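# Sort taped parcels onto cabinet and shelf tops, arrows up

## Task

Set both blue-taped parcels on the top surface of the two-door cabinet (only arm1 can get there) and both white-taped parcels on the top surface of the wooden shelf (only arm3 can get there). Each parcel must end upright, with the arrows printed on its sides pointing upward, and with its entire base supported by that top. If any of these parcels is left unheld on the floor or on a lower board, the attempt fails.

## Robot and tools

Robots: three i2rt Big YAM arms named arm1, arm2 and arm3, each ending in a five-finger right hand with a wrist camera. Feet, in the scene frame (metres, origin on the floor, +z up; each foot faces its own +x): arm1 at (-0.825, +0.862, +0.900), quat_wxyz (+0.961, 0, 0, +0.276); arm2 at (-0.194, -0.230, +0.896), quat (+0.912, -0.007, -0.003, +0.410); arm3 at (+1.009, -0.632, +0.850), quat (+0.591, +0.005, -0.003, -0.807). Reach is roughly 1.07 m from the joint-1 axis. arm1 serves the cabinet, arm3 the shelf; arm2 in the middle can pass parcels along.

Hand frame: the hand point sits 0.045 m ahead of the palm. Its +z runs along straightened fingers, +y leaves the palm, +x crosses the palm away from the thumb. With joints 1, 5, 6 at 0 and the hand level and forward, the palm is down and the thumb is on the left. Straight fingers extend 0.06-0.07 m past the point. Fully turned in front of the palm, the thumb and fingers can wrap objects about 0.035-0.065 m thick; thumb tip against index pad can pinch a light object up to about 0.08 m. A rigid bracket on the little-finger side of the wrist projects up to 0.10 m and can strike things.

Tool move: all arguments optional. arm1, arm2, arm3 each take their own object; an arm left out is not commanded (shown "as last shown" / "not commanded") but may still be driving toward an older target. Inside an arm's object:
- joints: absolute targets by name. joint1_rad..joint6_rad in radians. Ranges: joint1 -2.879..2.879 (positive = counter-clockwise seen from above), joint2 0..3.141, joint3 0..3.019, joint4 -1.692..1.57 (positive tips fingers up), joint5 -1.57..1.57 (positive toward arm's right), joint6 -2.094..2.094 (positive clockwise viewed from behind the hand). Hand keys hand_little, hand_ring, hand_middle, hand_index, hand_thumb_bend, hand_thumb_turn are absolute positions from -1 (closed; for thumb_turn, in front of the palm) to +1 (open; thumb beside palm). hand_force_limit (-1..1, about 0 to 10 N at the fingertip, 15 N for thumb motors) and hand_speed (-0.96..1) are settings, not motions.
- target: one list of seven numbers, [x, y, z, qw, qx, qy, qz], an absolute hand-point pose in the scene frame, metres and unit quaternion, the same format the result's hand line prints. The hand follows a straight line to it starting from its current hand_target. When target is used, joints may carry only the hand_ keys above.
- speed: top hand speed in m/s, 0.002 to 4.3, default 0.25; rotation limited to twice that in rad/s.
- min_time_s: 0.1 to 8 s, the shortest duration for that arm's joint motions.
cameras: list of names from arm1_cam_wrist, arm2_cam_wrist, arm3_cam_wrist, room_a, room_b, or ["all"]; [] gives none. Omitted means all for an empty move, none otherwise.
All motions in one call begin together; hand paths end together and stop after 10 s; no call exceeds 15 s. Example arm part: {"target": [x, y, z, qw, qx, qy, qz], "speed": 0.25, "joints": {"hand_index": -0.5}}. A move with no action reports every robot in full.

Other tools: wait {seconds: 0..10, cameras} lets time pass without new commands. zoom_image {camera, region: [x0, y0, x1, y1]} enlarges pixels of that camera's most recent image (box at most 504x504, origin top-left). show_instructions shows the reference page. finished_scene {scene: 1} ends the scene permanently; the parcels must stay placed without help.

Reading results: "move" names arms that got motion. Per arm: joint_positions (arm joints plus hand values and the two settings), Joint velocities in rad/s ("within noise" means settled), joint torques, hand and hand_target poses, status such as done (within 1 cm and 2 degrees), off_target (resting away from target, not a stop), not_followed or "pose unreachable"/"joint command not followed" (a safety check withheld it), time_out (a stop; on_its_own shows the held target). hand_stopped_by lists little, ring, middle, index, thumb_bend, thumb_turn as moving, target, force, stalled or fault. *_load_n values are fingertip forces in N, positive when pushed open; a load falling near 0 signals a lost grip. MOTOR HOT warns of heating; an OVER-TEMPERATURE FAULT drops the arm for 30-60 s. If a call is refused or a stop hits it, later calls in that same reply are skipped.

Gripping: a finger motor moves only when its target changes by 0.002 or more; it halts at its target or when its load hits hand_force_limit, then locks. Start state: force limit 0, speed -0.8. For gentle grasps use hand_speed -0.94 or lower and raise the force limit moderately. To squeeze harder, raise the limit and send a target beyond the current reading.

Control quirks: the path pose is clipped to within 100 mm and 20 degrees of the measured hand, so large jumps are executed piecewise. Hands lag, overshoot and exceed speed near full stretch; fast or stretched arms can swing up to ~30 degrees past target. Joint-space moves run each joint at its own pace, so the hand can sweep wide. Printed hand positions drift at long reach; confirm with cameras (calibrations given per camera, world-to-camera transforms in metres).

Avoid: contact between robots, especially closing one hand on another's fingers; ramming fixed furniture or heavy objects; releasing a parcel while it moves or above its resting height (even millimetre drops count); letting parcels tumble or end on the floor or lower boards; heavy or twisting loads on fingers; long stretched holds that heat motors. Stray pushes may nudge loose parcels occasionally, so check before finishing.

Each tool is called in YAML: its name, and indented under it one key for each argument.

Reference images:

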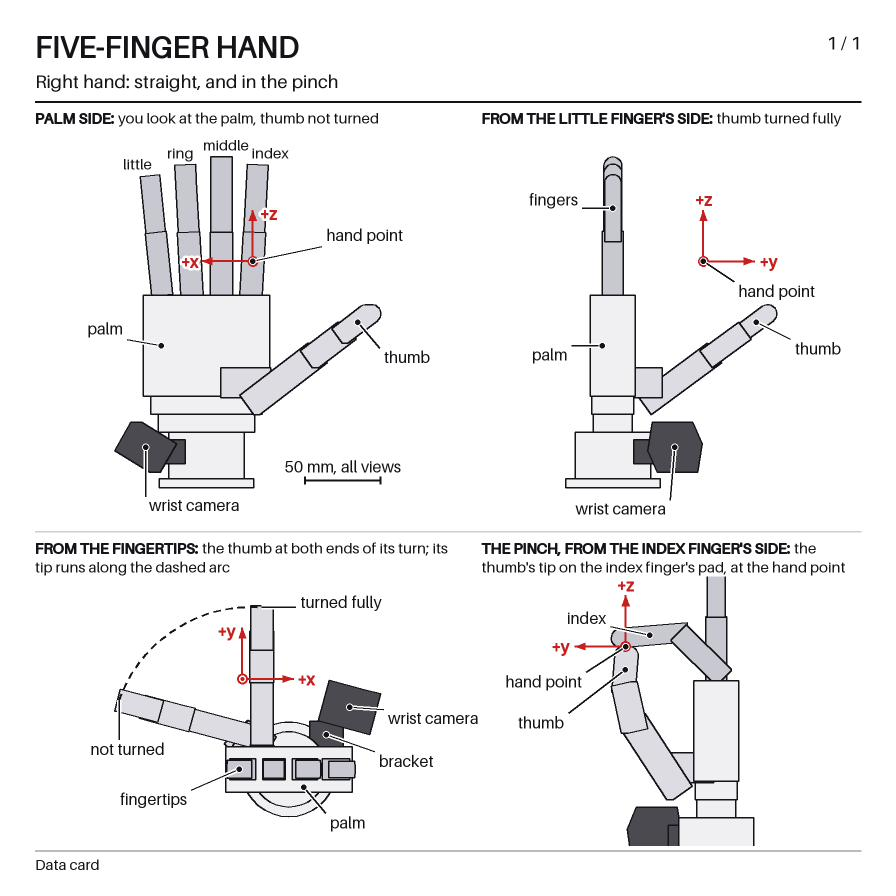

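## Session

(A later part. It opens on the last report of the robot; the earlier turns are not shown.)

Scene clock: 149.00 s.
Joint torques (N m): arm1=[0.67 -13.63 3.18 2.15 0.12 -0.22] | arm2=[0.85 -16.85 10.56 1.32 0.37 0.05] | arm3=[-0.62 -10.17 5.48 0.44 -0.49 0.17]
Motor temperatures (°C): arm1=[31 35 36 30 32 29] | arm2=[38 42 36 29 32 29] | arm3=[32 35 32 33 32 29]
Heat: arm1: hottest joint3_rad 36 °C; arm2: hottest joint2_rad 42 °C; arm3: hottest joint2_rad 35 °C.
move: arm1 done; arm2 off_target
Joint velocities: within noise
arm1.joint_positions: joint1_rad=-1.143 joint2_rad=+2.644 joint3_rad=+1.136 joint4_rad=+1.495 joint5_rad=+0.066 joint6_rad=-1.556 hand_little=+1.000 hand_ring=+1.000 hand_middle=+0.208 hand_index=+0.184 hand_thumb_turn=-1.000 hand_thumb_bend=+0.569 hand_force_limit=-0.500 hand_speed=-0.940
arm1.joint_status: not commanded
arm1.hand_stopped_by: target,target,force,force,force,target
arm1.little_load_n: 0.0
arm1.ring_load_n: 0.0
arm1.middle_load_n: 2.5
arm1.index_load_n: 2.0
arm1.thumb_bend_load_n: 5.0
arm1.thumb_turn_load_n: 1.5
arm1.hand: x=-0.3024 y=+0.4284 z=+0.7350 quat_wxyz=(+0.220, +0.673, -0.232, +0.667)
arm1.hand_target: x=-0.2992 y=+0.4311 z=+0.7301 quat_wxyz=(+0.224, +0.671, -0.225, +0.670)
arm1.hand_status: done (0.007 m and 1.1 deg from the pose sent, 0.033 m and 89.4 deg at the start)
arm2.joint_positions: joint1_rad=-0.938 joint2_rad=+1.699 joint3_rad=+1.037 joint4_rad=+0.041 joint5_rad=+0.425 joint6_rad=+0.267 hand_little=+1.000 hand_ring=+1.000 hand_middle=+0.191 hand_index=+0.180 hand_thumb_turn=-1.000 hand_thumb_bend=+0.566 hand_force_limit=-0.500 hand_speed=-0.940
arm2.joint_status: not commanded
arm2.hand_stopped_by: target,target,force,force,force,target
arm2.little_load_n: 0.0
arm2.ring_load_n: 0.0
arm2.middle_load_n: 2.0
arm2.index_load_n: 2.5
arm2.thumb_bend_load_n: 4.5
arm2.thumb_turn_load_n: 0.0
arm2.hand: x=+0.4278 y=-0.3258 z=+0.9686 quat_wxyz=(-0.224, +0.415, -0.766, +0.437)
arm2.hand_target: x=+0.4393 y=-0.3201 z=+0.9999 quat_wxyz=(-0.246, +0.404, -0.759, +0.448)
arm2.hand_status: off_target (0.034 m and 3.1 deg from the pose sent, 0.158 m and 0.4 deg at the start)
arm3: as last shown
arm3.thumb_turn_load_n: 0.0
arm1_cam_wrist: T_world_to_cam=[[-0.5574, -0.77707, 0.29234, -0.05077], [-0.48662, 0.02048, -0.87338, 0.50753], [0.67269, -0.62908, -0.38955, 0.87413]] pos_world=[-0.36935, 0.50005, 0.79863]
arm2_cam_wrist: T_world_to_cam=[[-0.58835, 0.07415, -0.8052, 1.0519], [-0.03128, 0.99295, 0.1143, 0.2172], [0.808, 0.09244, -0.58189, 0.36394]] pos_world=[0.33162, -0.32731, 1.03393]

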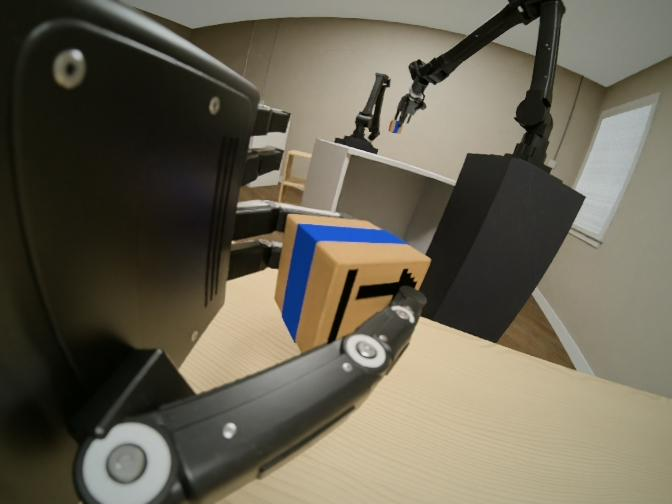

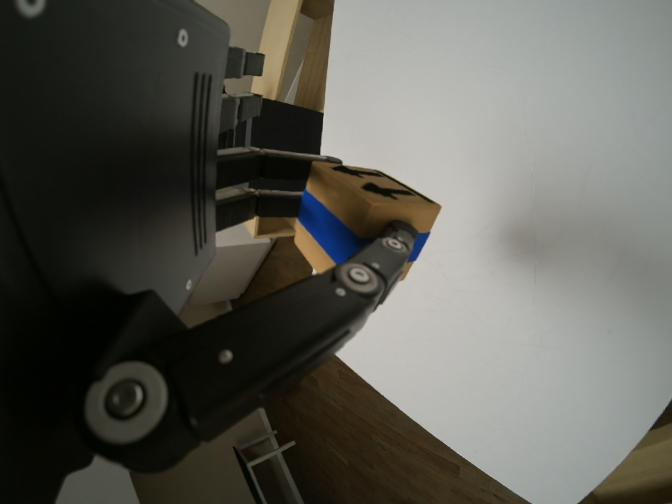

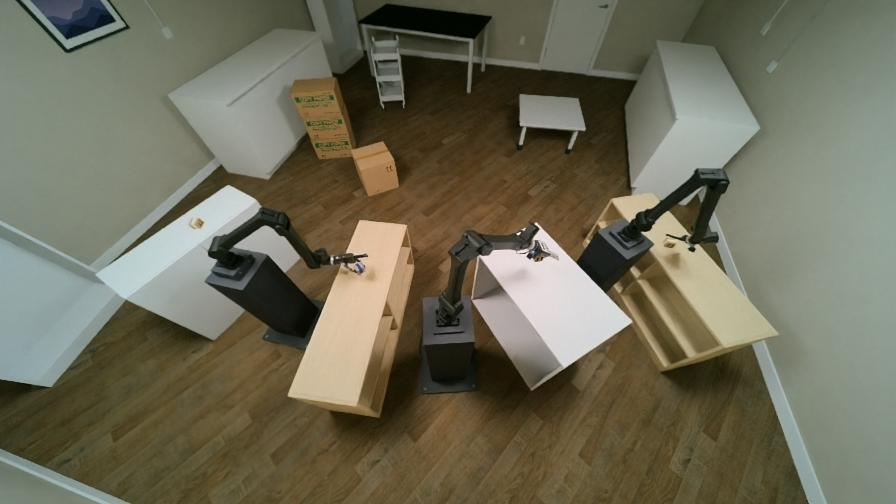

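move:
  arm1: {"joints": {"joint2_rad": 2.1}, "min_time_s": 2.5}

move:
  arm1: {"joints": {"joint1_rad": 0.83}, "min_time_s": 4}
  arm2: {"joints": {"joint1_rad": 0.2}, "min_time_s": 4}
  cameras: ["arm1_cam_wrist", "arm2_cam_wrist", "room_b"]

Scene clock: 155.93 s.
Joint torques (N m): arm1=[0.5 -15.38 7.17 1.62 0.07 -0.2] | arm2=[0.91 -16.85 10.63 1.24 0.36 0.05] | arm3=[-0.67 -10.64 5.52 0.4 -0.49 0.16]
Motor temperatures (°C): arm1=[31 35 36 30 32 29] | arm2=[38 42 37 29 32 29] | arm3=[32 35 32 33 32 29]
Heat: arm1: hottest joint3_rad 36 °C; arm2: hottest joint2_rad 42 °C; arm3: hottest joint2_rad 35 °C.
move: arm1 done
Joint velocities: within noise
arm1.joint_positions: joint1_rad=-1.143 joint2_rad=+2.103 joint3_rad=+1.136 joint4_rad=+1.500 joint5_rad=+0.066 joint6_rad=-1.557 hand_little=+1.000 hand_ring=+1.000 hand_middle=+0.208 hand_index=+0.184 hand_thumb_turn=-1.000 hand_thumb_bend=+0.569 hand_force_limit=-0.500 hand_speed=-0.940
arm1.joint_status: all done
arm1.hand_stopped_by: target,target,force,force,force,target
arm1.little_load_n: 0.0
arm1.ring_load_n: -0.5
arm1.middle_load_n: 2.5
arm1.index_load_n: 2.0
arm1.thumb_bend_load_n: 4.5
arm1.thumb_turn_load_n: 1.5
arm1.hand: x=-0.2539 y=+0.3962 z=+1.1148 quat_wxyz=(+0.260, +0.465, -0.174, +0.828)
arm1.hand_target: x=-0.2499 y=+0.3990 z=+1.1288 quat_wxyz=(+0.265, +0.452, -0.166, +0.835)
arm1.hand_status: not commanded
arm2, arm3: as last shown
arm3.thumb_turn_load_n: -0.5
pictures: none

Scene clock: 160.67 s.
Joint torques (N m): arm1=[-0.15 -15.38 7.2 1.58 0.01 -0.22] | arm2=[-0.03 -17.2 10.5 1.25 0.31 0.04] | arm3=[-0.21 -10.29 5.37 0.66 -0.5 0.19]
Motor temperatures (°C): arm1=[31 35 36 30 32 29] | arm2=[38 42 37 29 32 29] | arm3=[32 35 32 33 32 29]
Heat: arm1: hottest joint3_rad 36 °C; arm2: hottest joint2_rad 42 °C; arm3: hottest joint2_rad 35 °C.
move: arm1 done; arm2 done
Joint velocities: within noise
arm1.joint_positions: joint1_rad=+0.833 joint2_rad=+2.103 joint3_rad=+1.136 joint4_rad=+1.500 joint5_rad=+0.068 joint6_rad=-1.557 hand_little=+1.000 hand_ring=+1.000 hand_middle=+0.208 hand_index=+0.184 hand_thumb_turn=-1.000 hand_thumb_bend=+0.569 hand_force_limit=-0.500 hand_speed=-0.940
arm1.joint_status: all done
arm1.hand_stopped_by: target,target,force,force,force,target
arm1.little_load_n: 0.0
arm1.ring_load_n: 0.0
arm1.middle_load_n: 2.5
arm1.index_load_n: 2.0
arm1.thumb_bend_load_n: 4.5
arm1.thumb_turn_load_n: 1.5
arm1.hand: x=-0.6222 y=+1.5698 z=+1.1141 quat_wxyz=(-0.548, +0.401, +0.293, +0.673)
arm1.hand_target: x=-0.6192 y=+1.5704 z=+1.1281 quat_wxyz=(-0.548, +0.389, +0.285, +0.684)
arm1.hand_status: not commanded
arm2.joint_positions: joint1_rad=+0.200 joint2_rad=+1.699 joint3_rad=+1.037 joint4_rad=+0.041 joint5_rad=+0.427 joint6_rad=+0.267 hand_little=+1.000 hand_ring=+1.000 hand_middle=+0.191 hand_index=+0.180 hand_thumb_turn=-1.000 hand_thumb_bend=+0.566 hand_force_limit=-0.500 hand_speed=-0.940
arm2.joint_status: all done
arm2.hand_stopped_by: target,target,force,force,force,target
arm2.little_load_n: 0.0
arm2.ring_load_n: 0.0
arm2.middle_load_n: 2.5
arm2.index_load_n: 2.5
arm2.thumb_bend_load_n: 4.5
arm2.thumb_turn_load_n: 0.0
arm2.hand: x=+0.1541 y=+0.2953 z=+0.9594 quat_wxyz=(-0.417, +0.765, -0.421, +0.251)
arm2.hand_target: x=+0.1593 y=+0.3050 z=+0.9905 quat_wxyz=(-0.440, +0.751, -0.425, +0.250)
arm2.hand_status: not commanded
arm3: as last shown
arm3.thumb_bend_load_n: 0.5
arm1_cam_wrist: T_world_to_cam=[[0.90696, -0.35157, 0.232, 0.85749], [0.26538, 0.04919, -0.96289, 1.1821], [0.32711, 0.93487, 0.13792, -1.30282]] pos_world=[-0.66524, 1.46128, 1.11897]
arm2_cam_wrist: T_world_to_cam=[[-0.31583, -0.51592, -0.79629, 0.9611], [-0.91373, 0.39148, 0.10877, -0.08823], [0.25561, 0.76195, -0.59505, 0.42238]] pos_world=[0.11496, 0.20855, 1.02625]

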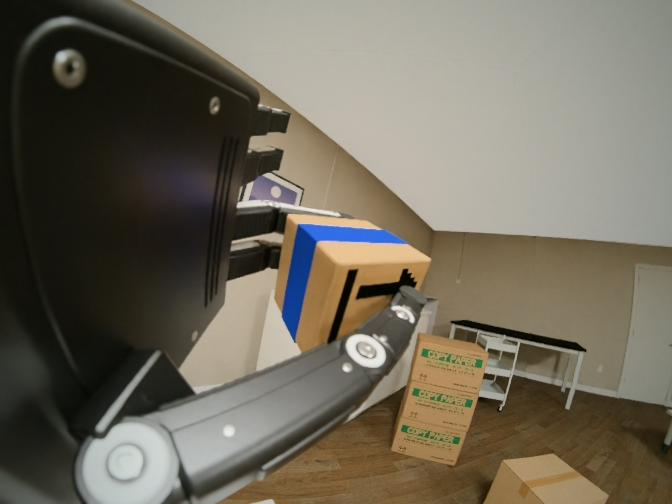

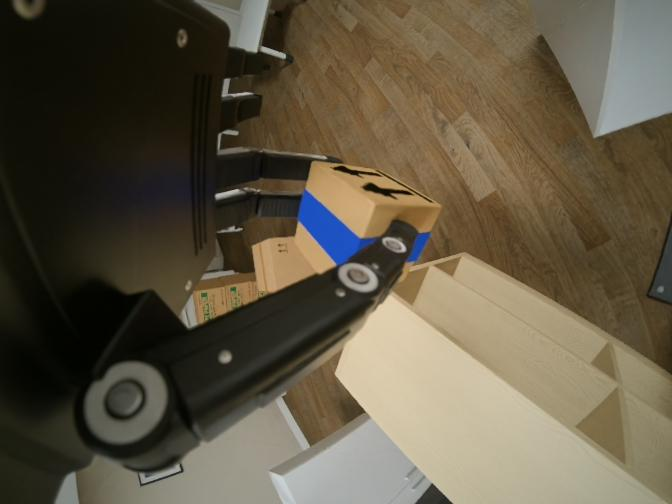

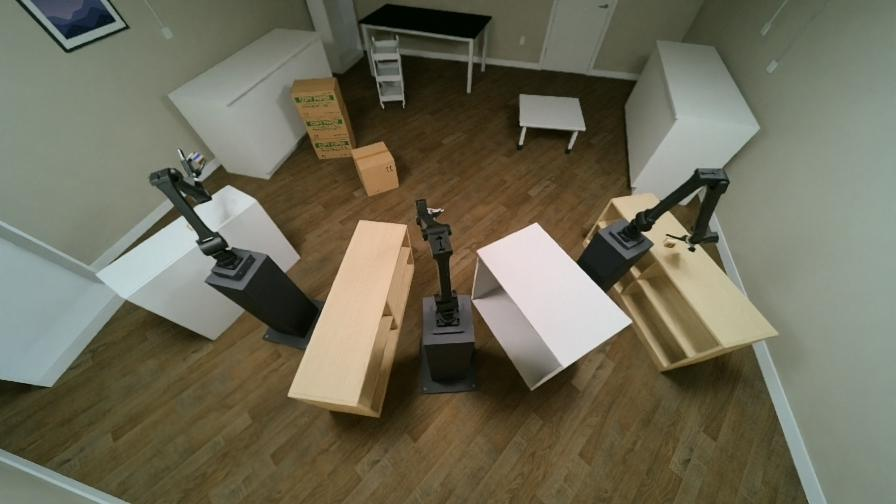

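move:
  arm1: {"target": [-0.716, 1.495, 0.87, -0.3747, 0.5996, 0.3747, 0.5996], "speed": 0.15}
  arm2: {"joints": {"joint1_rad": 1.4}, "min_time_s": 4}
  cameras: ["arm1_cam_wrist", "arm2_cam_wrist", "room_a", "room_b"]

Scene clock: 165.97 s.
Joint torques (N m): arm1=[0.26 -12.75 3.26 1.17 0.12 -0.01] | arm2=[-0.09 -17.2 10.51 1.21 0.27 0.02] | arm3=[-0.85 -10.11 5.55 0.4 -0.48 0.18]
Motor temperatures (°C): arm1=[31 35 36 30 32 29] | arm2=[38 42 38 29 32 29] | arm3=[32 35 32 33 32 29]
Heat: arm1: hottest joint3_rad 36 °C; arm2: hottest joint2_rad 42 °C; arm3: hottest joint2_rad 35 °C.
move: arm1 off_target; arm2 done
Joint velocities: within noise
arm1.joint_positions: joint1_rad=+1.074 joint2_rad=+2.264 joint3_rad=+0.953 joint4_rad=+1.335 joint5_rad=+0.515 joint6_rad=-1.579 hand_little=+1.000 hand_ring=+1.000 hand_middle=+0.208 hand_index=+0.184 hand_thumb_turn=-1.000 hand_thumb_bend=+0.569 hand_force_limit=-0.500 hand_speed=-0.940
arm1.joint_status: not commanded
arm1.hand_stopped_by: target,target,force,force,force,target
arm1.little_load_n: 0.0
arm1.ring_load_n: 0.0
arm1.middle_load_n: 3.0
arm1.index_load_n: 2.5
arm1.thumb_bend_load_n: 4.5
arm1.thumb_turn_load_n: 1.5
arm1.hand: x=-0.7152 y=+1.4980 z=+0.8833 quat_wxyz=(-0.380, +0.594, +0.370, +0.605)
arm1.hand_target: x=-0.7161 y=+1.4948 z=+0.8703 quat_wxyz=(-0.375, +0.600, +0.375, +0.600)
arm1.hand_status: off_target (0.014 m and 1.2 deg from the pose sent, 0.272 m and 32.8 deg at the start)
arm2.joint_positions: joint1_rad=+1.402 joint2_rad=+1.699 joint3_rad=+1.037 joint4_rad=+0.041 joint5_rad=+0.428 joint6_rad=+0.267 hand_little=+1.000 hand_ring=+1.000 hand_middle=+0.191 hand_index=+0.180 hand_thumb_turn=-1.000 hand_thumb_bend=+0.566 hand_force_limit=-0.500 hand_speed=-0.940
arm2.joint_status: all done
arm2.hand_stopped_by: target,target,force,force,force,target
arm2.little_load_n: 0.0
arm2.ring_load_n: 0.0
arm2.middle_load_n: 2.5
arm2.index_load_n: 2.5
arm2.thumb_bend_load_n: 4.5
arm2.thumb_turn_load_n: 0.0
arm2.hand: x=-0.5581 y=+0.2855 z=+0.9511 quat_wxyz=(-0.479, +0.873, +0.085, -0.030)
arm2.hand_target: x=-0.5646 y=+0.2950 z=+0.9822 quat_wxyz=(-0.497, +0.864, +0.072, -0.044)
arm2.hand_status: not commanded
arm3: as last shown
arm3.thumb_bend_load_n: 0.0
arm3.thumb_turn_load_n: 0.0
arm1_cam_wrist: T_world_to_cam=[[0.8641, -0.40168, 0.30329, 0.95158], [0.09685, -0.45863, -0.88334, 1.558], [0.49392, 0.79266, -0.3574, -0.40355]] pos_world=[-0.77383, 1.41665, 0.94341]
arm2_cam_wrist: T_world_to_cam=[[0.36578, -0.49437, -0.78855, 1.09149], [-0.69564, -0.70809, 0.12125, -0.3104], [-0.6183, 0.50419, -0.6029, 0.20026]] pos_world=[-0.49135, 0.21884, 1.01907]

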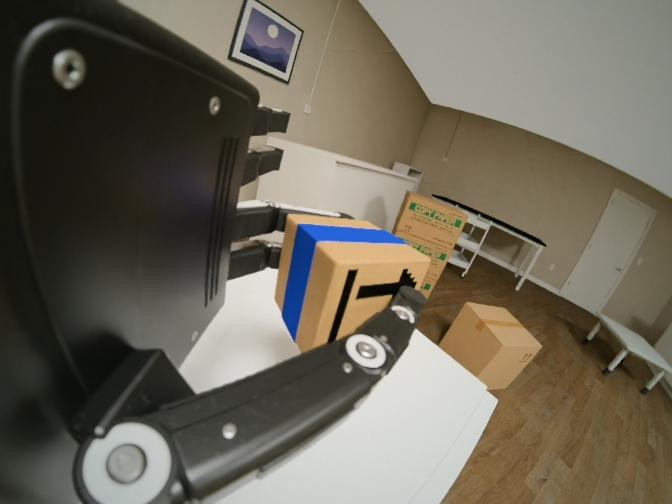

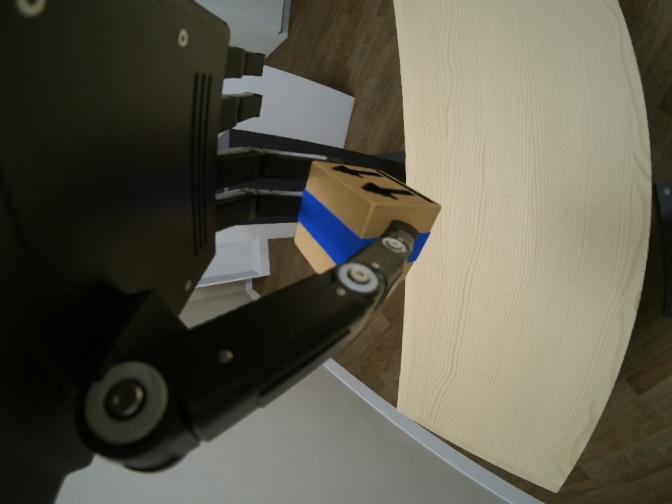

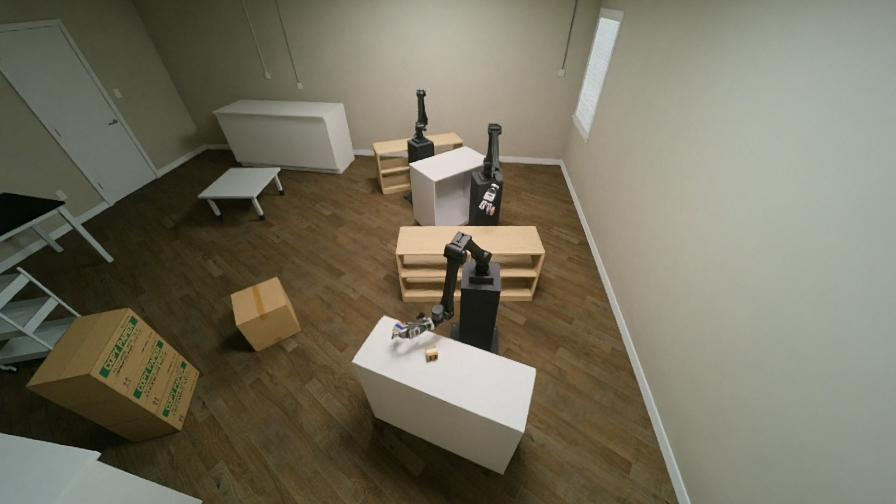

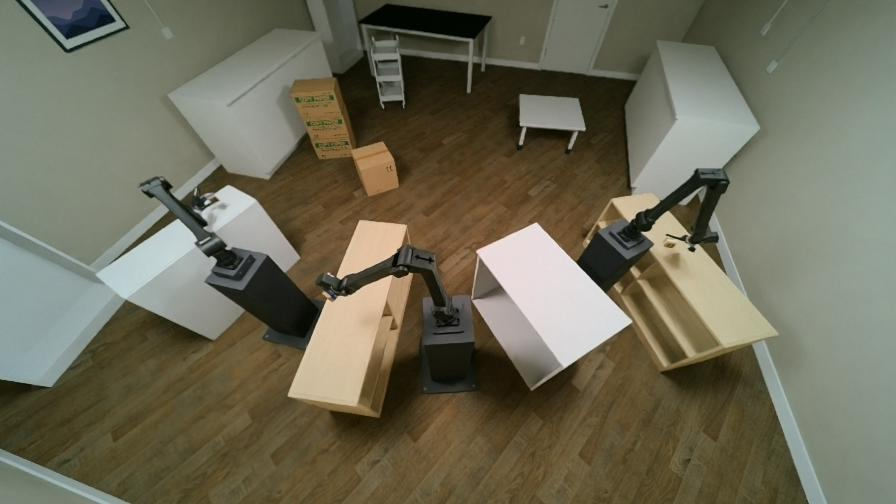

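move:
  arm1: {"target": [-0.717, 1.492, 0.80, -0.3747, 0.5996, 0.3747, 0.5996], "speed": 0.1}
  cameras: ["arm1_cam_wrist"]

Scene clock: 172.73 s.
Joint torques (N m): arm1=[0.44 -13.22 3.69 1.96 0.15 -0.02] | arm2=[-0.03 -17.08 10.37 1.22 0.26 0.02] | arm3=[-0.79 -10.23 5.53 0.47 -0.5 0.16]
Motor temperatures (°C): arm1=[31 35 36 30 32 29] | arm2=[38 42 38 29 32 29] | arm3=[32 35 32 33 32 29]
Heat: arm1: hottest joint3_rad 36 °C; arm2: hottest joint2_rad 42 °C; arm3: hottest joint2_rad 35 °C.
move: arm1 done
Joint velocities: within noise
arm1.joint_positions: joint1_rad=+1.074 joint2_rad=+2.457 joint3_rad=+1.012 joint4_rad=+1.429 joint5_rad=+0.517 joint6_rad=-1.577 hand_little=+1.000 hand_ring=+1.000 hand_middle=+0.208 hand_index=+0.184 hand_thumb_turn=-1.000 hand_thumb_bend=+0.569 hand_force_limit=-0.500 hand_speed=-0.940
arm1.joint_status: not commanded
arm1.hand_stopped_by: target,target,force,force,force,target
arm1.little_load_n: 0.0
arm1.ring_load_n: 0.0
arm1.middle_load_n: 3.0
arm1.index_load_n: 2.5
arm1.thumb_bend_load_n: 4.5
arm1.thumb_turn_load_n: 1.5
arm1.hand: x=-0.7143 y=+1.4881 z=+0.8037 quat_wxyz=(-0.367, +0.601, +0.381, +0.598)
arm1.hand_target: x=-0.7171 y=+1.4919 z=+0.8001 quat_wxyz=(-0.375, +0.600, +0.375, +0.599)
arm1.hand_status: done (0.006 m and 1.2 deg from the pose sent, 0.083 m and 1.2 deg at the start)
arm2, arm3: as last shown
arm1_cam_wrist: T_world_to_cam=[[0.86285, -0.39128, 0.31999, 0.94112], [0.09671, -0.49357, -0.86431, 1.51965], [0.49612, 0.77671, -0.38804, -0.37468]] pos_world=[-0.77313, 1.40932, 0.8669]

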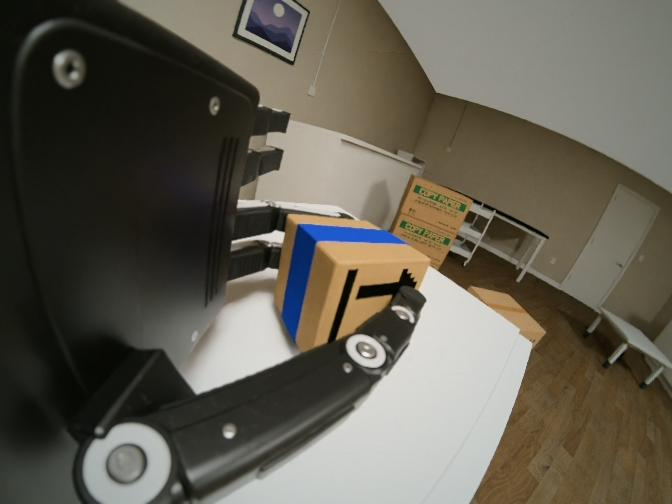

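move:
  arm1: {"target": [-0.717, 1.494, 0.793, -0.3747, 0.5996, 0.3747, 0.5996], "speed": 0.05}
  cameras: ["arm1_cam_wrist"]

zoom_image:
  camera: "arm1_cam_wrist"
  region: [200, 190, 460, 380]

Scene clock: 175.00 s.
Joint torques (N m): arm1=[0.26 -13.04 3.69 1.95 0.13 -0.02] | arm2=[-0.09 -17.44 10.45 1.21 0.26 0.03] | arm3=[-1.03 -10.34 5.5 0.5 -0.5 0.17]
Motor temperatures (°C): arm1=[31 35 36 30 32 29] | arm2=[38 42 38 29 32 29] | arm3=[32 35 32 33 32 29]
Heat: arm1: hottest joint3_rad 36 °C; arm2: hottest joint2_rad 42 °C; arm3: hottest joint2_rad 35 °C.
move: arm1 done
Joint velocities: within noise
arm1.joint_positions: joint1_rad=+1.074 joint2_rad=+2.471 joint3_rad=+1.027 joint4_rad=+1.434 joint5_rad=+0.517 joint6_rad=-1.577 hand_little=+1.000 hand_ring=+1.000 hand_middle=+0.208 hand_index=+0.184 hand_thumb_turn=-1.000 hand_thumb_bend=+0.569 hand_force_limit=-0.500 hand_speed=-0.940
arm1.joint_status: not commanded
arm1.hand_stopped_by: target,target,force,force,force,target
arm1.little_load_n: 0.0
arm1.ring_load_n: 0.0
arm1.middle_load_n: 3.0
arm1.index_load_n: 2.5
arm1.thumb_bend_load_n: 4.5
arm1.thumb_turn_load_n: 1.5
arm1.hand: x=-0.7145 y=+1.4915 z=+0.8002 quat_wxyz=(-0.369, +0.600, +0.380, +0.599)
arm1.hand_target: x=-0.7171 y=+1.4939 z=+0.7931 quat_wxyz=(-0.375, +0.600, +0.375, +0.599)
arm1.hand_status: done (0.008 m and 0.9 deg from the pose sent, 0.013 m and 1.2 deg at the start)
arm2: as last shown
arm2.little_load_n: -0.5
arm3.joint_positions: joint1_rad=+0.824 joint2_rad=+1.799 joint3_rad=+0.606 joint4_rad=+0.068 joint5_rad=-0.669 joint6_rad=-0.752 hand_little=+1.000 hand_ring=+1.000 hand_middle=+1.000 hand_index=+1.000 hand_thumb_turn=+1.000 hand_thumb_bend=+1.000 hand_force_limit=+0.000 hand_speed=-0.800
arm3.joint_status: not commanded
arm3.hand_stopped_by: target,target,target,target,target,target
arm3.little_load_n: 0.0
arm3.ring_load_n: 0.0
arm3.middle_load_n: 0.0
arm3.index_load_n: 0.0
arm3.thumb_bend_load_n: 0.0
arm3.thumb_turn_load_n: 0.0
arm3.hand: x=+1.2796 y=-0.8912 z=+0.7394 quat_wxyz=(-0.298, +0.603, -0.697, +0.248)
arm3.hand_target: x=+1.2838 y=-0.8999 z=+0.7402 quat_wxyz=(-0.300, +0.599, -0.699, +0.250)
arm3.hand_status: not commanded
arm1_cam_wrist: T_world_to_cam=[[0.86294, -0.39311, 0.31749, 0.94857], [0.09644, -0.48863, -0.86714, 1.51308], [0.49602, 0.77891, -0.38375, -0.38537]] pos_world=[-0.77333, 1.41241, 0.86301]

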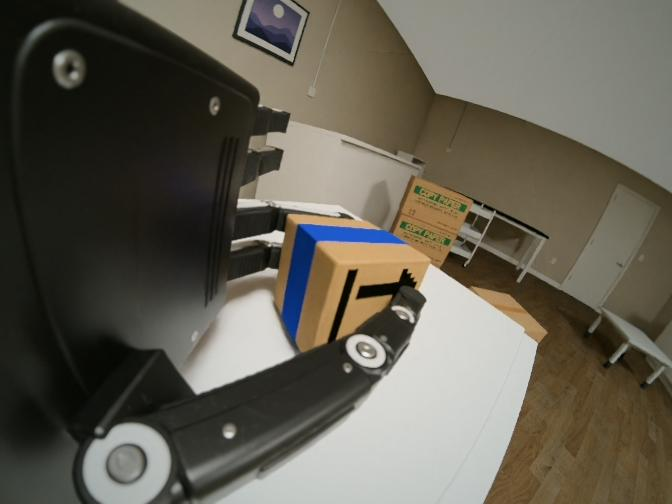

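Scaled by 1.938 from the camera's image (finer frame: 960x720).

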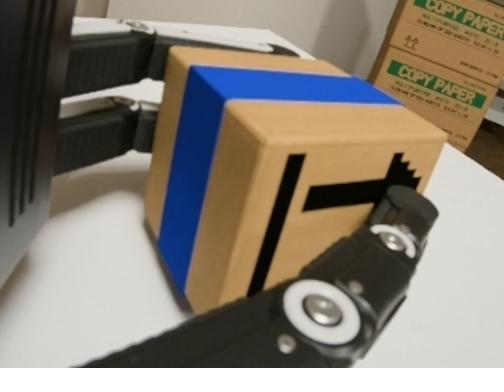

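move:
  arm1: {"target": [-0.717, 1.494, 0.785, -0.3747, 0.5996, 0.3747, 0.5996], "speed": 0.04}

move:
  arm1: {"target": [-0.717, 1.494, 0.778, -0.3747, 0.5996, 0.3747, 0.5996], "speed": 0.04}
  cameras: ["arm1_cam_wrist"]

zoom_image:
  camera: "arm1_cam_wrist"
  region: [200, 190, 460, 380]

Scene clock: 178.30 s.
Joint torques (N m): arm1=[0.44 -12.92 3.52 1.94 0.13 -0.02] | arm2=[0.09 -17.49 10.48 1.31 0.27 0.04] | arm3=[-0.32 -10.17 5.67 0.47 -0.53 0.14]
Motor temperatures (°C): arm1=[31 35 36 30 32 29] | arm2=[38 42 38 29 32 29] | arm3=[32 35 32 33 32 29]
Heat: arm1: hottest joint3_rad 36 °C; arm2: hottest joint2_rad 42 °C; arm3: hottest joint2_rad 35 °C.
move: arm1 done
Joint velocities: within noise
arm1.joint_positions: joint1_rad=+1.074 joint2_rad=+2.493 joint3_rad=+1.040 joint4_rad=+1.444 joint5_rad=+0.517 joint6_rad=-1.577 hand_little=+1.000 hand_ring=+1.000 hand_middle=+0.208 hand_index=+0.184 hand_thumb_turn=-1.000 hand_thumb_bend=+0.569 hand_force_limit=-0.500 hand_speed=-0.940
arm1.joint_status: not commanded
arm1.hand_stopped_by: target,target,force,force,force,target
arm1.little_load_n: 0.0
arm1.ring_load_n: 0.0
arm1.middle_load_n: 3.0
arm1.index_load_n: 2.5
arm1.thumb_bend_load_n: 4.5
arm1.thumb_turn_load_n: 1.5
arm1.hand: x=-0.7145 y=+1.4919 z=+0.7927 quat_wxyz=(-0.369, +0.600, +0.379, +0.600)
arm1.hand_target: x=-0.7171 y=+1.4937 z=+0.7850 quat_wxyz=(-0.375, +0.600, +0.375, +0.599)
arm1.hand_status: done (0.008 m and 0.8 deg from the pose sent, 0.016 m and 0.9 deg at the start)
arm2, arm3: as last shown
arm2.little_load_n: 0.0
arm3.ring_load_n: -0.5
arm3.thumb_turn_load_n: -0.5
pictures: none

Scene clock: 179.27 s.
Joint torques (N m): arm1=[0.44 -12.75 3.36 1.77 0.12 -0.02] | arm2=[-0.38 -17.61 10.51 1.24 0.27 0.07] | arm3=[-0.44 -10.29 5.59 0.43 -0.49 0.18]
Motor temperatures (°C): arm1=[31 35 35 30 32 29] | arm2=[38 42 38 29 32 29] | arm3=[32 35 32 33 32 29]
Heat: arm1: hottest joint2_rad 35 °C; arm2: hottest joint2_rad 42 °C; arm3: hottest joint2_rad 35 °C.
move: arm1 off_target
Joint velocities: within noise
arm1.joint_positions: joint1_rad=+1.074 joint2_rad=+2.504 joint3_rad=+1.052 joint4_rad=+1.457 joint5_rad=+0.517 joint6_rad=-1.577 hand_little=+1.000 hand_ring=+1.000 hand_middle=+0.208 hand_index=+0.184 hand_thumb_turn=-1.000 hand_thumb_bend=+0.569 hand_force_limit=-0.500 hand_speed=-0.940
arm1.joint_status: not commanded
arm1.hand_stopped_by: target,target,force,force,force,target
arm1.little_load_n: 0.0
arm1.ring_load_n: 0.0
arm1.middle_load_n: 2.5
arm1.index_load_n: 2.0
arm1.thumb_bend_load_n: 4.5
arm1.thumb_turn_load_n: 1.0
arm1.hand: x=-0.7146 y=+1.4946 z=+0.7916 quat_wxyz=(-0.373, +0.598, +0.375, +0.602)
arm1.hand_target: x=-0.7171 y=+1.4936 z=+0.7782 quat_wxyz=(-0.375, +0.600, +0.375, +0.599)
arm1.hand_status: off_target (0.014 m and 0.4 deg from the pose sent, 0.015 m and 0.8 deg at the start)
arm2, arm3: as last shown
arm3.ring_load_n: 0.0
arm3.thumb_turn_load_n: 0.0
arm1_cam_wrist: T_world_to_cam=[[0.8631, -0.39806, 0.3108, 0.96543], [0.09548, -0.4757, -0.87441, 1.49291], [0.49592, 0.78438, -0.37257, -0.4081]] pos_world=[-0.77343, 1.41459, 0.85331]

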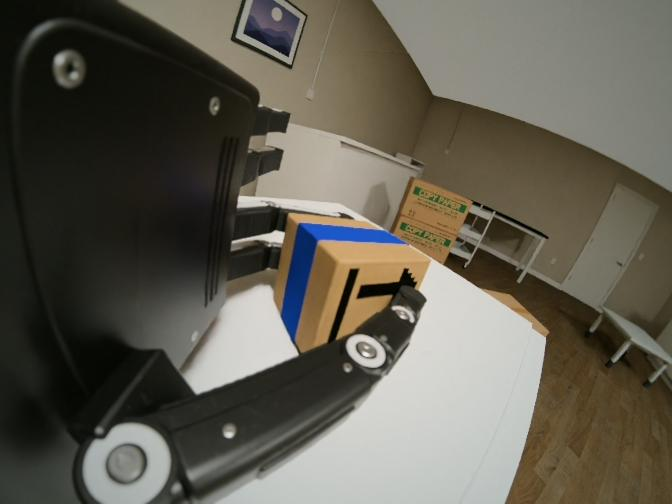

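Scaled by 1.938 from the camera's image (finer frame: 960x720).

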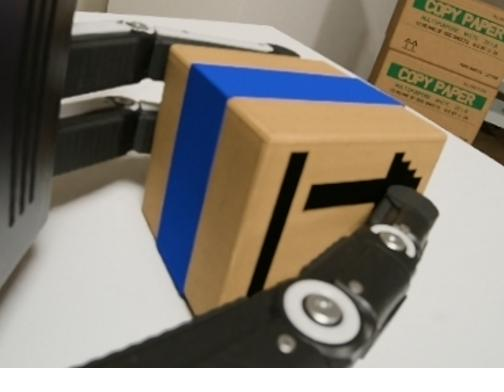

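move:
  arm1: {"joints": {"hand_index": 0.6, "hand_middle": 0.6, "hand_thumb_bend": 0.85, "hand_speed": -0.85}}
  arm2: {"target": [-0.49, 0.277, 0.80, -0.409, 0.82, 0.348, -0.1], "speed": 0.1}
  cameras: ["arm1_cam_wrist", "arm2_cam_wrist"]

arm2: "target": qw, qx, qy, qz must be a unit quaternion (the sum of their squares is 1)
Scene clock: 180.33 s.
Joint torques (N m): arm1=[0.5 -12.63 3.36 1.78 0.12 -0.03] | arm2=[-0.09 -17.32 10.44 1.25 0.26 0.03] | arm3=[-0.56 -9.93 5.64 0.54 -0.48 0.17]
Motor temperatures (°C): arm1=[31 35 35 30 32 29] | arm2=[38 42 38 29 32 29] | arm3=[32 35 32 33 32 29]
Heat: arm1: hottest joint2_rad 35 °C; arm2: hottest joint2_rad 42 °C; arm3: hottest joint2_rad 35 °C.
Joint velocities: within noise
arm1.joint_positions: joint1_rad=+1.074 joint2_rad=+2.504 joint3_rad=+1.052 joint4_rad=+1.457 joint5_rad=+0.517 joint6_rad=-1.577 hand_little=+1.000 hand_ring=+1.000 hand_middle=+0.208 hand_index=+0.184 hand_thumb_turn=-1.000 hand_thumb_bend=+0.569 hand_force_limit=-0.500 hand_speed=-0.940
arm1.joint_status: not commanded
arm1.hand_stopped_by: target,target,force,force,force,target
arm1.little_load_n: 0.0
arm1.ring_load_n: 0.0
arm1.middle_load_n: 2.5
arm1.index_load_n: 2.0
arm1.thumb_bend_load_n: 4.5
arm1.thumb_turn_load_n: 1.0
arm1.hand: x=-0.7146 y=+1.4946 z=+0.7916 quat_wxyz=(-0.373, +0.598, +0.375, +0.602)
arm1.hand_target: x=-0.7171 y=+1.4936 z=+0.7782 quat_wxyz=(-0.375, +0.600, +0.375, +0.599)
arm1.hand_status: off_target (0.014 m and 0.4 deg from the pose sent, 0.015 m and 0.8 deg at the start)
arm2.joint_positions: joint1_rad=+1.402 joint2_rad=+1.699 joint3_rad=+1.037 joint4_rad=+0.041 joint5_rad=+0.428 joint6_rad=+0.267 hand_little=+1.000 hand_ring=+1.000 hand_middle=+0.191 hand_index=+0.180 hand_thumb_turn=-1.000 hand_thumb_bend=+0.566 hand_force_limit=-0.500 hand_speed=-0.940
arm2.joint_status: not commanded
arm2.hand_stopped_by: target,target,force,force,force,target
arm2.little_load_n: 0.0
arm2.ring_load_n: -0.5
arm2.middle_load_n: 2.5
arm2.index_load_n: 2.5
arm2.thumb_bend_load_n: 4.5
arm2.thumb_turn_load_n: 0.0
arm2.hand: x=-0.5581 y=+0.2855 z=+0.9511 quat_wxyz=(-0.479, +0.873, +0.085, -0.030)
arm2.hand_target: x=-0.5646 y=+0.2950 z=+0.9822 quat_wxyz=(-0.497, +0.864, +0.072, -0.044)
arm2.hand_status: not commanded
arm3.joint_positions: joint1_rad=+0.824 joint2_rad=+1.799 joint3_rad=+0.606 joint4_rad=+0.068 joint5_rad=-0.669 joint6_rad=-0.752 hand_little=+1.000 hand_ring=+1.000 hand_middle=+1.000 hand_index=+1.000 hand_thumb_turn=+1.000 hand_thumb_bend=+1.000 hand_force_limit=+0.000 hand_speed=-0.800
arm3.joint_status: not commanded
arm3.hand_stopped_by: target,target,target,target,target,target
arm3.little_load_n: 0.0
arm3.ring_load_n: 0.0
arm3.middle_load_n: 0.0
arm3.index_load_n: 0.0
arm3.thumb_bend_load_n: -0.5
arm3.thumb_turn_load_n: 0.0
arm3.hand: x=+1.2796 y=-0.8912 z=+0.7394 quat_wxyz=(-0.298, +0.603, -0.697, +0.248)
arm3.hand_target: x=+1.2838 y=-0.8999 z=+0.7402 quat_wxyz=(-0.300, +0.599, -0.699, +0.250)
arm3.hand_status: not commanded
pictures: none

move:
  arm1: {"joints": {"hand_index": 0.6, "hand_middle": 0.6, "hand_thumb_bend": 0.85, "hand_speed": -0.85}}
  arm2: {"target": [-0.505, 0.287, 0.80, -0.4891, 0.8303, 0.2303, -0.1357], "speed": 0.1}
  cameras: ["arm1_cam_wrist", "arm2_cam_wrist"]

Scene clock: 184.53 s.
Joint torques (N m): arm1=[0.26 -12.81 3.34 1.78 0.11 -0.01] | arm2=[-0.62 -14.74 4.79 2.47 -0.14 -0.13] | arm3=[-0.56 -10.46 5.56 0.49 -0.5 0.16]
Motor temperatures (°C): arm1=[31 35 35 30 32 29] | arm2=[38 42 38 29 32 29] | arm3=[32 35 32 32 32 29]
Heat: arm1: hottest joint2_rad 35 °C; arm2: hottest joint2_rad 42 °C; arm3: hottest joint2_rad 35 °C.
move: arm1 done; arm2 done
Joint velocities: within noise
arm1.joint_positions: joint1_rad=+1.074 joint2_rad=+2.507 joint3_rad=+1.052 joint4_rad=+1.457 joint5_rad=+0.517 joint6_rad=-1.577 hand_little=+1.000 hand_ring=+1.000 hand_middle=+0.600 hand_index=+0.600 hand_thumb_turn=-1.000 hand_thumb_bend=+0.850 hand_force_limit=-0.500 hand_speed=-0.850
arm1.joint_status: all done
arm1.hand_stopped_by: target,target,target,target,target,target
arm1.little_load_n: 0.0
arm1.ring_load_n: 0.0
arm1.middle_load_n: 0.0
arm1.index_load_n: 0.0
arm1.thumb_bend_load_n: 0.0
arm1.thumb_turn_load_n: 0.0
arm1.hand: x=-0.7146 y=+1.4940 z=+0.7903 quat_wxyz=(-0.373, +0.598, +0.376, +0.602)
arm1.hand_target: x=-0.7171 y=+1.4936 z=+0.7782 quat_wxyz=(-0.375, +0.600, +0.375, +0.599)
arm1.hand_status: not commanded
arm2.joint_positions: joint1_rad=+1.208 joint2_rad=+2.015 joint3_rad=+0.854 joint4_rad=+0.645 joint5_rad=-0.057 joint6_rad=-0.018 hand_little=+1.000 hand_ring=+1.000 hand_middle=+0.191 hand_index=+0.180 hand_thumb_turn=-1.000 hand_thumb_bend=+0.566 hand_force_limit=-0.500 hand_speed=-0.940
arm2.joint_status: not commanded
arm2.hand_stopped_by: target,target,force,force,force,target
arm2.little_load_n: 0.0
arm2.ring_load_n: 0.0
arm2.middle_load_n: 2.5
arm2.index_load_n: 2.5
arm2.thumb_bend_load_n: 4.5
arm2.thumb_turn_load_n: 0.0
arm2.hand: x=-0.5073 y=+0.2814 z=+0.7958 quat_wxyz=(-0.479, +0.836, +0.230, -0.136)
arm2.hand_target: x=-0.5050 y=+0.2870 z=+0.8001 quat_wxyz=(-0.489, +0.830, +0.230, -0.136)
arm2.hand_status: done (0.007 m and 1.4 deg from the pose sent, 0.160 m and 21.3 deg at the start)
arm3.joint_positions: joint1_rad=+0.824 joint2_rad=+1.799 joint3_rad=+0.606 joint4_rad=+0.068 joint5_rad=-0.669 joint6_rad=-0.752 hand_little=+1.000 hand_ring=+1.000 hand_middle=+1.000 hand_index=+1.000 hand_thumb_turn=+1.000 hand_thumb_bend=+1.000 hand_force_limit=+0.000 hand_speed=-0.800
arm3.joint_status: not commanded
arm3.hand_stopped_by: target,target,target,target,target,target
arm3.little_load_n: 0.0
arm3.ring_load_n: 0.0
arm3.middle_load_n: 0.0
arm3.index_load_n: 0.0
arm3.thumb_bend_load_n: 0.0
arm3.thumb_turn_load_n: 0.0
arm3.hand: x=+1.2796 y=-0.8912 z=+0.7394 quat_wxyz=(-0.298, +0.603, -0.697, +0.248)
arm3.hand_target: x=+1.2838 y=-0.8999 z=+0.7402 quat_wxyz=(-0.300, +0.599, -0.699, +0.250)
arm3.hand_status: not commanded
arm1_cam_wrist: T_world_to_cam=[[0.86304, -0.39739, 0.31183, 0.96373], [0.09554, -0.47776, -0.87328, 1.49362], [0.49601, 0.78347, -0.37436, -0.40528]] pos_world=[-0.77343, 1.41409, 0.85211]
arm2_cam_wrist: T_world_to_cam=[[0.47602, -0.31838, -0.81978, 0.97972], [-0.39131, -0.91149, 0.12677, -0.05198], [-0.78758, 0.26044, -0.55847, 0.08748]] pos_world=[-0.41781, 0.24176, 0.85861]

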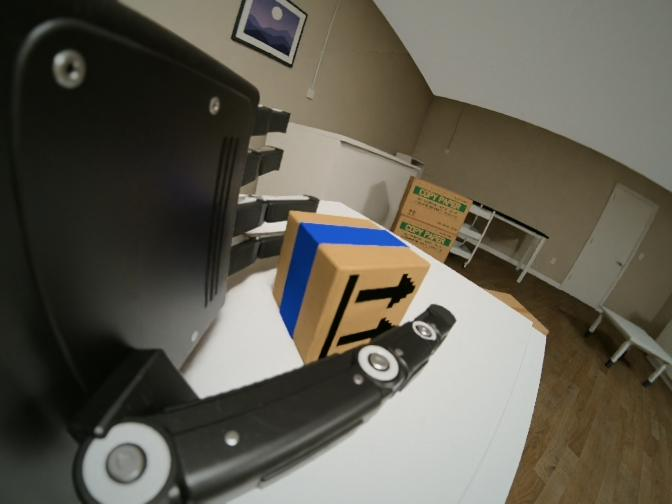

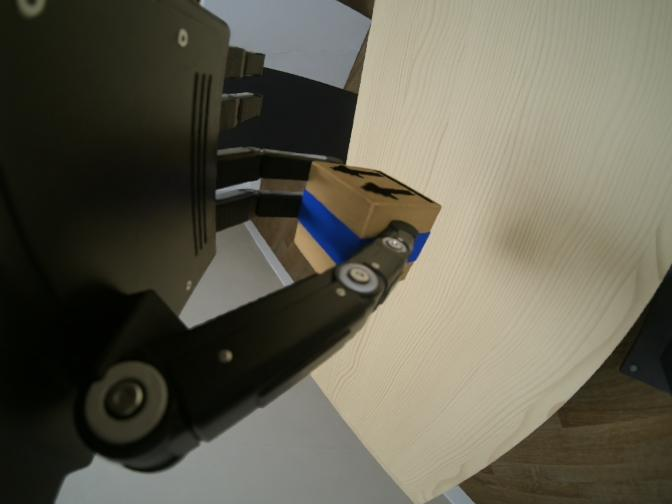

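move:
  arm1: {"joints": {"hand_index": 1.0, "hand_middle": 1.0, "hand_thumb_bend": 1.0, "hand_speed": -0.5}}
  arm2: {"target": [-0.499, 0.281, 0.695, -0.489, 0.8303, 0.2303, -0.1357], "speed": 0.08}
  cameras: ["arm2_cam_wrist"]

move:
  arm1: {"target": [-0.717, 1.490, 0.90, -0.3747, 0.5996, 0.3747, 0.5996], "speed": 0.1}
  cameras: ["arm1_cam_wrist"]

Scene clock: 188.67 s.
Joint torques (N m): arm1=[0.26 -12.69 3.4 1.8 0.11 -0.01] | arm2=[-0.85 -15.56 4.56 2.51 -0.14 -0.14] | arm3=[-1.08 -10.4 5.48 0.58 -0.48 0.22]
Motor temperatures (°C): arm1=[31 35 35 30 32 29] | arm2=[38 42 38 29 32 29] | arm3=[32 35 32 32 32 29]
Heat: arm1: hottest joint2_rad 35 °C; arm2: hottest joint2_rad 42 °C; arm3: hottest joint2_rad 35 °C.
move: arm1 done; arm2 off_target
Joint velocities: within noise
arm1.joint_positions: joint1_rad=+1.074 joint2_rad=+2.507 joint3_rad=+1.052 joint4_rad=+1.457 joint5_rad=+0.517 joint6_rad=-1.577 hand_little=+1.000 hand_ring=+1.000 hand_middle=+1.000 hand_index=+1.000 hand_thumb_turn=-1.000 hand_thumb_bend=+1.000 hand_force_limit=-0.500 hand_speed=-0.500
arm1.joint_status: all done
arm1.hand_stopped_by: target,target,target,target,target,target
arm1.little_load_n: 0.0
arm1.ring_load_n: 0.0
arm1.middle_load_n: 0.0
arm1.index_load_n: 0.0
arm1.thumb_bend_load_n: 0.0
arm1.thumb_turn_load_n: 0.0
arm1.hand: x=-0.7146 y=+1.4940 z=+0.7903 quat_wxyz=(-0.373, +0.598, +0.376, +0.602)
arm1.hand_target: x=-0.7171 y=+1.4936 z=+0.7782 quat_wxyz=(-0.375, +0.600, +0.375, +0.599)
arm1.hand_status: not commanded
arm2.joint_positions: joint1_rad=+1.205 joint2_rad=+2.307 joint3_rad=+0.881 joint4_rad=+0.887 joint5_rad=-0.061 joint6_rad=-0.020 hand_little=+1.000 hand_ring=+1.000 hand_middle=+0.191 hand_index=+0.180 hand_thumb_turn=-1.000 hand_thumb_bend=+0.566 hand_force_limit=-0.500 hand_speed=-0.940
arm2.joint_status: not commanded
arm2.hand_stopped_by: target,target,force,force,force,target
arm2.little_load_n: 0.0
arm2.ring_load_n: -0.5
arm2.middle_load_n: 2.5
arm2.index_load_n: 2.5
arm2.thumb_bend_load_n: 4.5
arm2.thumb_turn_load_n: 0.0
arm2.hand: x=-0.4956 y=+0.2626 z=+0.6864 quat_wxyz=(-0.469, +0.842, +0.232, -0.134)
arm2.hand_target: x=-0.4987 y=+0.2805 z=+0.6955 quat_wxyz=(-0.489, +0.830, +0.230, -0.135)
arm2.hand_status: off_target (0.021 m and 2.6 deg from the pose sent, 0.101 m and 1.4 deg at the start)
arm3: as last shown
arm3.index_load_n: -0.5
arm3.thumb_turn_load_n: -0.5
arm2_cam_wrist: T_world_to_cam=[[0.48528, -0.33346, -0.80827, 0.87907], [-0.39108, -0.90958, 0.14045, -0.06043], [-0.78202, 0.24794, -0.57181, 0.05564]] pos_world=[-0.40672, 0.22438, 0.75084]

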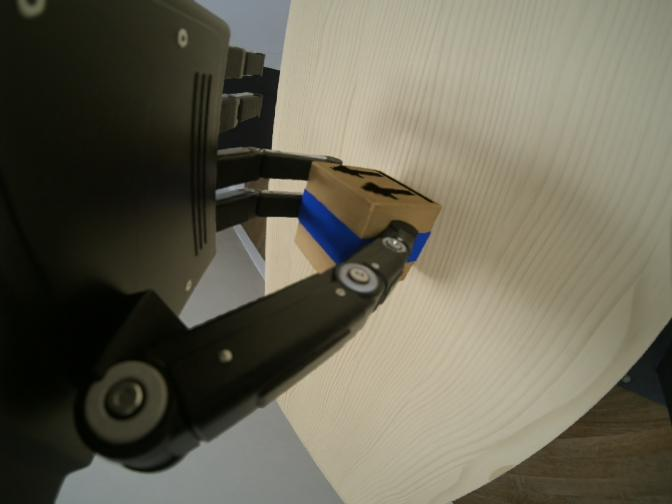

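Scene clock: 190.50 s.
Joint torques (N m): arm1=[0.26 -13.98 3.11 1.01 0.12 -0.02] | arm2=[-0.79 -15.62 4.63 2.55 -0.15 -0.14] | arm3=[-0.91 -10.17 5.7 0.4 -0.47 0.17]
Motor temperatures (°C): arm1=[31 35 35 30 32 29] | arm2=[38 42 38 29 32 29] | arm3=[32 35 32 32 32 29]
Heat: arm1: hottest joint2_rad 35 °C; arm2: hottest joint2_rad 42 °C; arm3: hottest joint2_rad 35 °C.
move: arm1 done
Joint velocities: within noise
arm1.joint_positions: joint1_rad=+1.074 joint2_rad=+2.195 joint3_rad=+0.920 joint4_rad=+1.292 joint5_rad=+0.517 joint6_rad=-1.577 hand_little=+1.000 hand_ring=+1.000 hand_middle=+1.000 hand_index=+1.000 hand_thumb_turn=-1.000 hand_thumb_bend=+1.000 hand_force_limit=-0.500 hand_speed=-0.500
arm1.joint_status: not commanded
arm1.hand_stopped_by: target,target,target,target,target,target
arm1.little_load_n: 0.0
arm1.ring_load_n: 0.0
arm1.middle_load_n: 0.0
arm1.index_load_n: 0.0
arm1.thumb_bend_load_n: 0.0
arm1.thumb_turn_load_n: 0.0
arm1.hand: x=-0.7146 y=+1.4927 z=+0.9052 quat_wxyz=(-0.377, +0.596, +0.371, +0.604)
arm1.hand_target: x=-0.7171 y=+1.4899 z=+0.9000 quat_wxyz=(-0.375, +0.600, +0.375, +0.600)
arm1.hand_status: done (0.006 m and 0.8 deg from the pose sent, 0.110 m and 0.4 deg at the start)
arm2, arm3: as last shown
arm2.ring_load_n: 0.0
arm3.index_load_n: 0.0
arm3.thumb_turn_load_n: 0.0
arm1_cam_wrist: T_world_to_cam=[[0.86331, -0.40188, 0.30527, 0.9402], [0.09477, -0.46502, -0.88021, 1.58009], [0.49569, 0.78883, -0.36337, -0.37948]] pos_world=[-0.77332, 1.41197, 0.96591]

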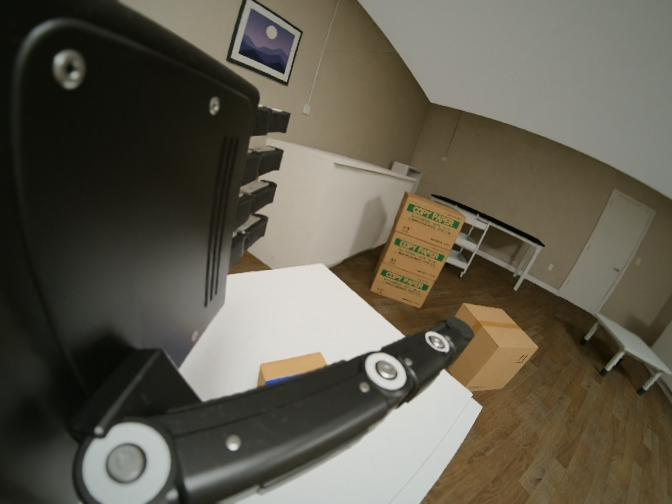

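move:
  arm1: {"target": [-0.711, 1.490, 0.90, -0.4998, 0.8655, 0.0303, -0.0174], "speed": 0.2, "joints": {"hand_index": 0.55, "hand_middle": 0.55, "hand_thumb_bend": 0.75}}
  arm2: {"target": [-0.499, 0.285, 0.67, -0.489, 0.8303, 0.2303, -0.1357], "speed": 0.08}
  cameras: ["arm1_cam_wrist", "arm2_cam_wrist"]

Scene clock: 199.40 s.
Joint torques (N m): arm1=[-0.21 -11.46 9.33 0.96 -0.22 0.06] | arm2=[-1.03 -14.92 4.33 2.4 -0.18 -0.14] | arm3=[-0.73 -10.34 5.56 0.49 -0.49 0.18]
Motor temperatures (°C): arm1=[31 35 35 30 32 29] | arm2=[38 42 37 29 32 29] | arm3=[31 35 32 32 32 29]
Heat: arm1: hottest joint2_rad 35 °C; arm2: hottest joint2_rad 42 °C; arm3: hottest joint2_rad 35 °C.
move: arm1 off_target; arm2 off_target
Joint velocities: within noise
arm1.joint_positions: joint1_rad=+0.713 joint2_rad=+1.845 joint3_rad=+0.997 joint4_rad=+0.293 joint5_rad=-0.318 joint6_rad=-0.204 hand_little=+1.000 hand_ring=+1.000 hand_middle=+0.550 hand_index=+0.550 hand_thumb_turn=-1.000 hand_thumb_bend=+0.750 hand_force_limit=-0.500 hand_speed=-0.500
arm1.joint_status: all done
arm1.hand_stopped_by: target,target,target,target,target,target
arm1.little_load_n: 0.0
arm1.ring_load_n: 0.0
arm1.middle_load_n: 0.0
arm1.index_load_n: 0.0
arm1.thumb_bend_load_n: 0.0
arm1.thumb_turn_load_n: 0.0
arm1.hand: x=-0.7149 y=+1.4798 z=+0.9008 quat_wxyz=(-0.499, +0.866, +0.036, -0.014)
arm1.hand_target: x=-0.7109 y=+1.4897 z=+0.9003 quat_wxyz=(-0.500, +0.865, +0.030, -0.017)
arm1.hand_status: off_target (0.011 m and 0.8 deg from the pose sent, 0.007 m and 90.4 deg at the start)
arm2.joint_positions: joint1_rad=+1.203 joint2_rad=+2.366 joint3_rad=+0.924 joint4_rad=+0.924 joint5_rad=-0.064 joint6_rad=-0.022 hand_little=+1.000 hand_ring=+1.000 hand_middle=+0.191 hand_index=+0.180 hand_thumb_turn=-1.000 hand_thumb_bend=+0.566 hand_force_limit=-0.500 hand_speed=-0.940
arm2.joint_status: not commanded
arm2.hand_stopped_by: target,target,force,force,force,target
arm2.little_load_n: 0.0
arm2.ring_load_n: 0.0
arm2.middle_load_n: 2.0
arm2.index_load_n: 2.5
arm2.thumb_bend_load_n: 4.5
arm2.thumb_turn_load_n: 0.0
arm2.hand: x=-0.4998 y=+0.2724 z=+0.6709 quat_wxyz=(-0.477, +0.837, +0.231, -0.137)
arm2.hand_target: x=-0.4988 y=+0.2847 z=+0.6703 quat_wxyz=(-0.489, +0.830, +0.230, -0.136)
arm2.hand_status: off_target (0.013 m and 1.5 deg from the pose sent, 0.028 m and 2.7 deg at the start)
arm3: as last shown
arm3.thumb_bend_load_n: -0.5
arm1_cam_wrist: T_world_to_cam=[[0.34976, -0.43109, -0.83176, 1.63693], [-0.83418, -0.5474, -0.06707, 0.29553], [-0.42639, 0.7173, -0.55107, -0.75496]] pos_world=[-0.64791, 1.40898, 0.96533]
arm2_cam_wrist: T_world_to_cam=[[0.47763, -0.3185, -0.81879, 0.87098], [-0.38852, -0.91246, 0.1283, -0.04073], [-0.78798, 0.25684, -0.55957, 0.02758]] pos_world=[-0.4101, 0.23316, 0.73381]

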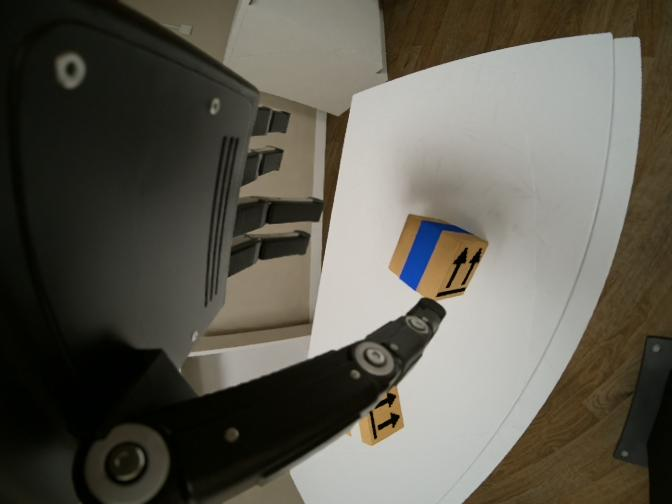

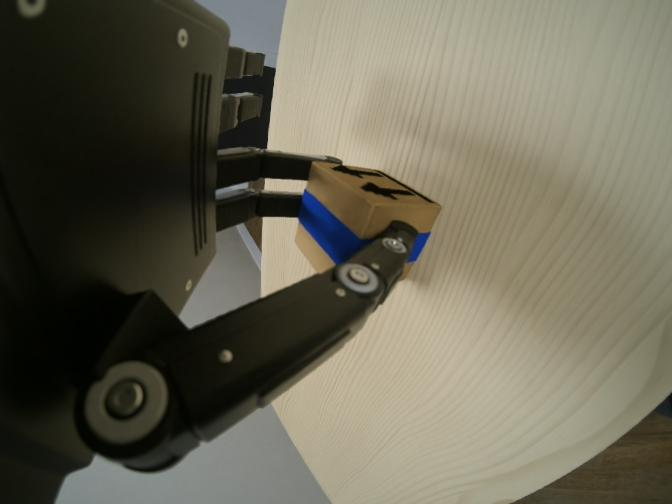

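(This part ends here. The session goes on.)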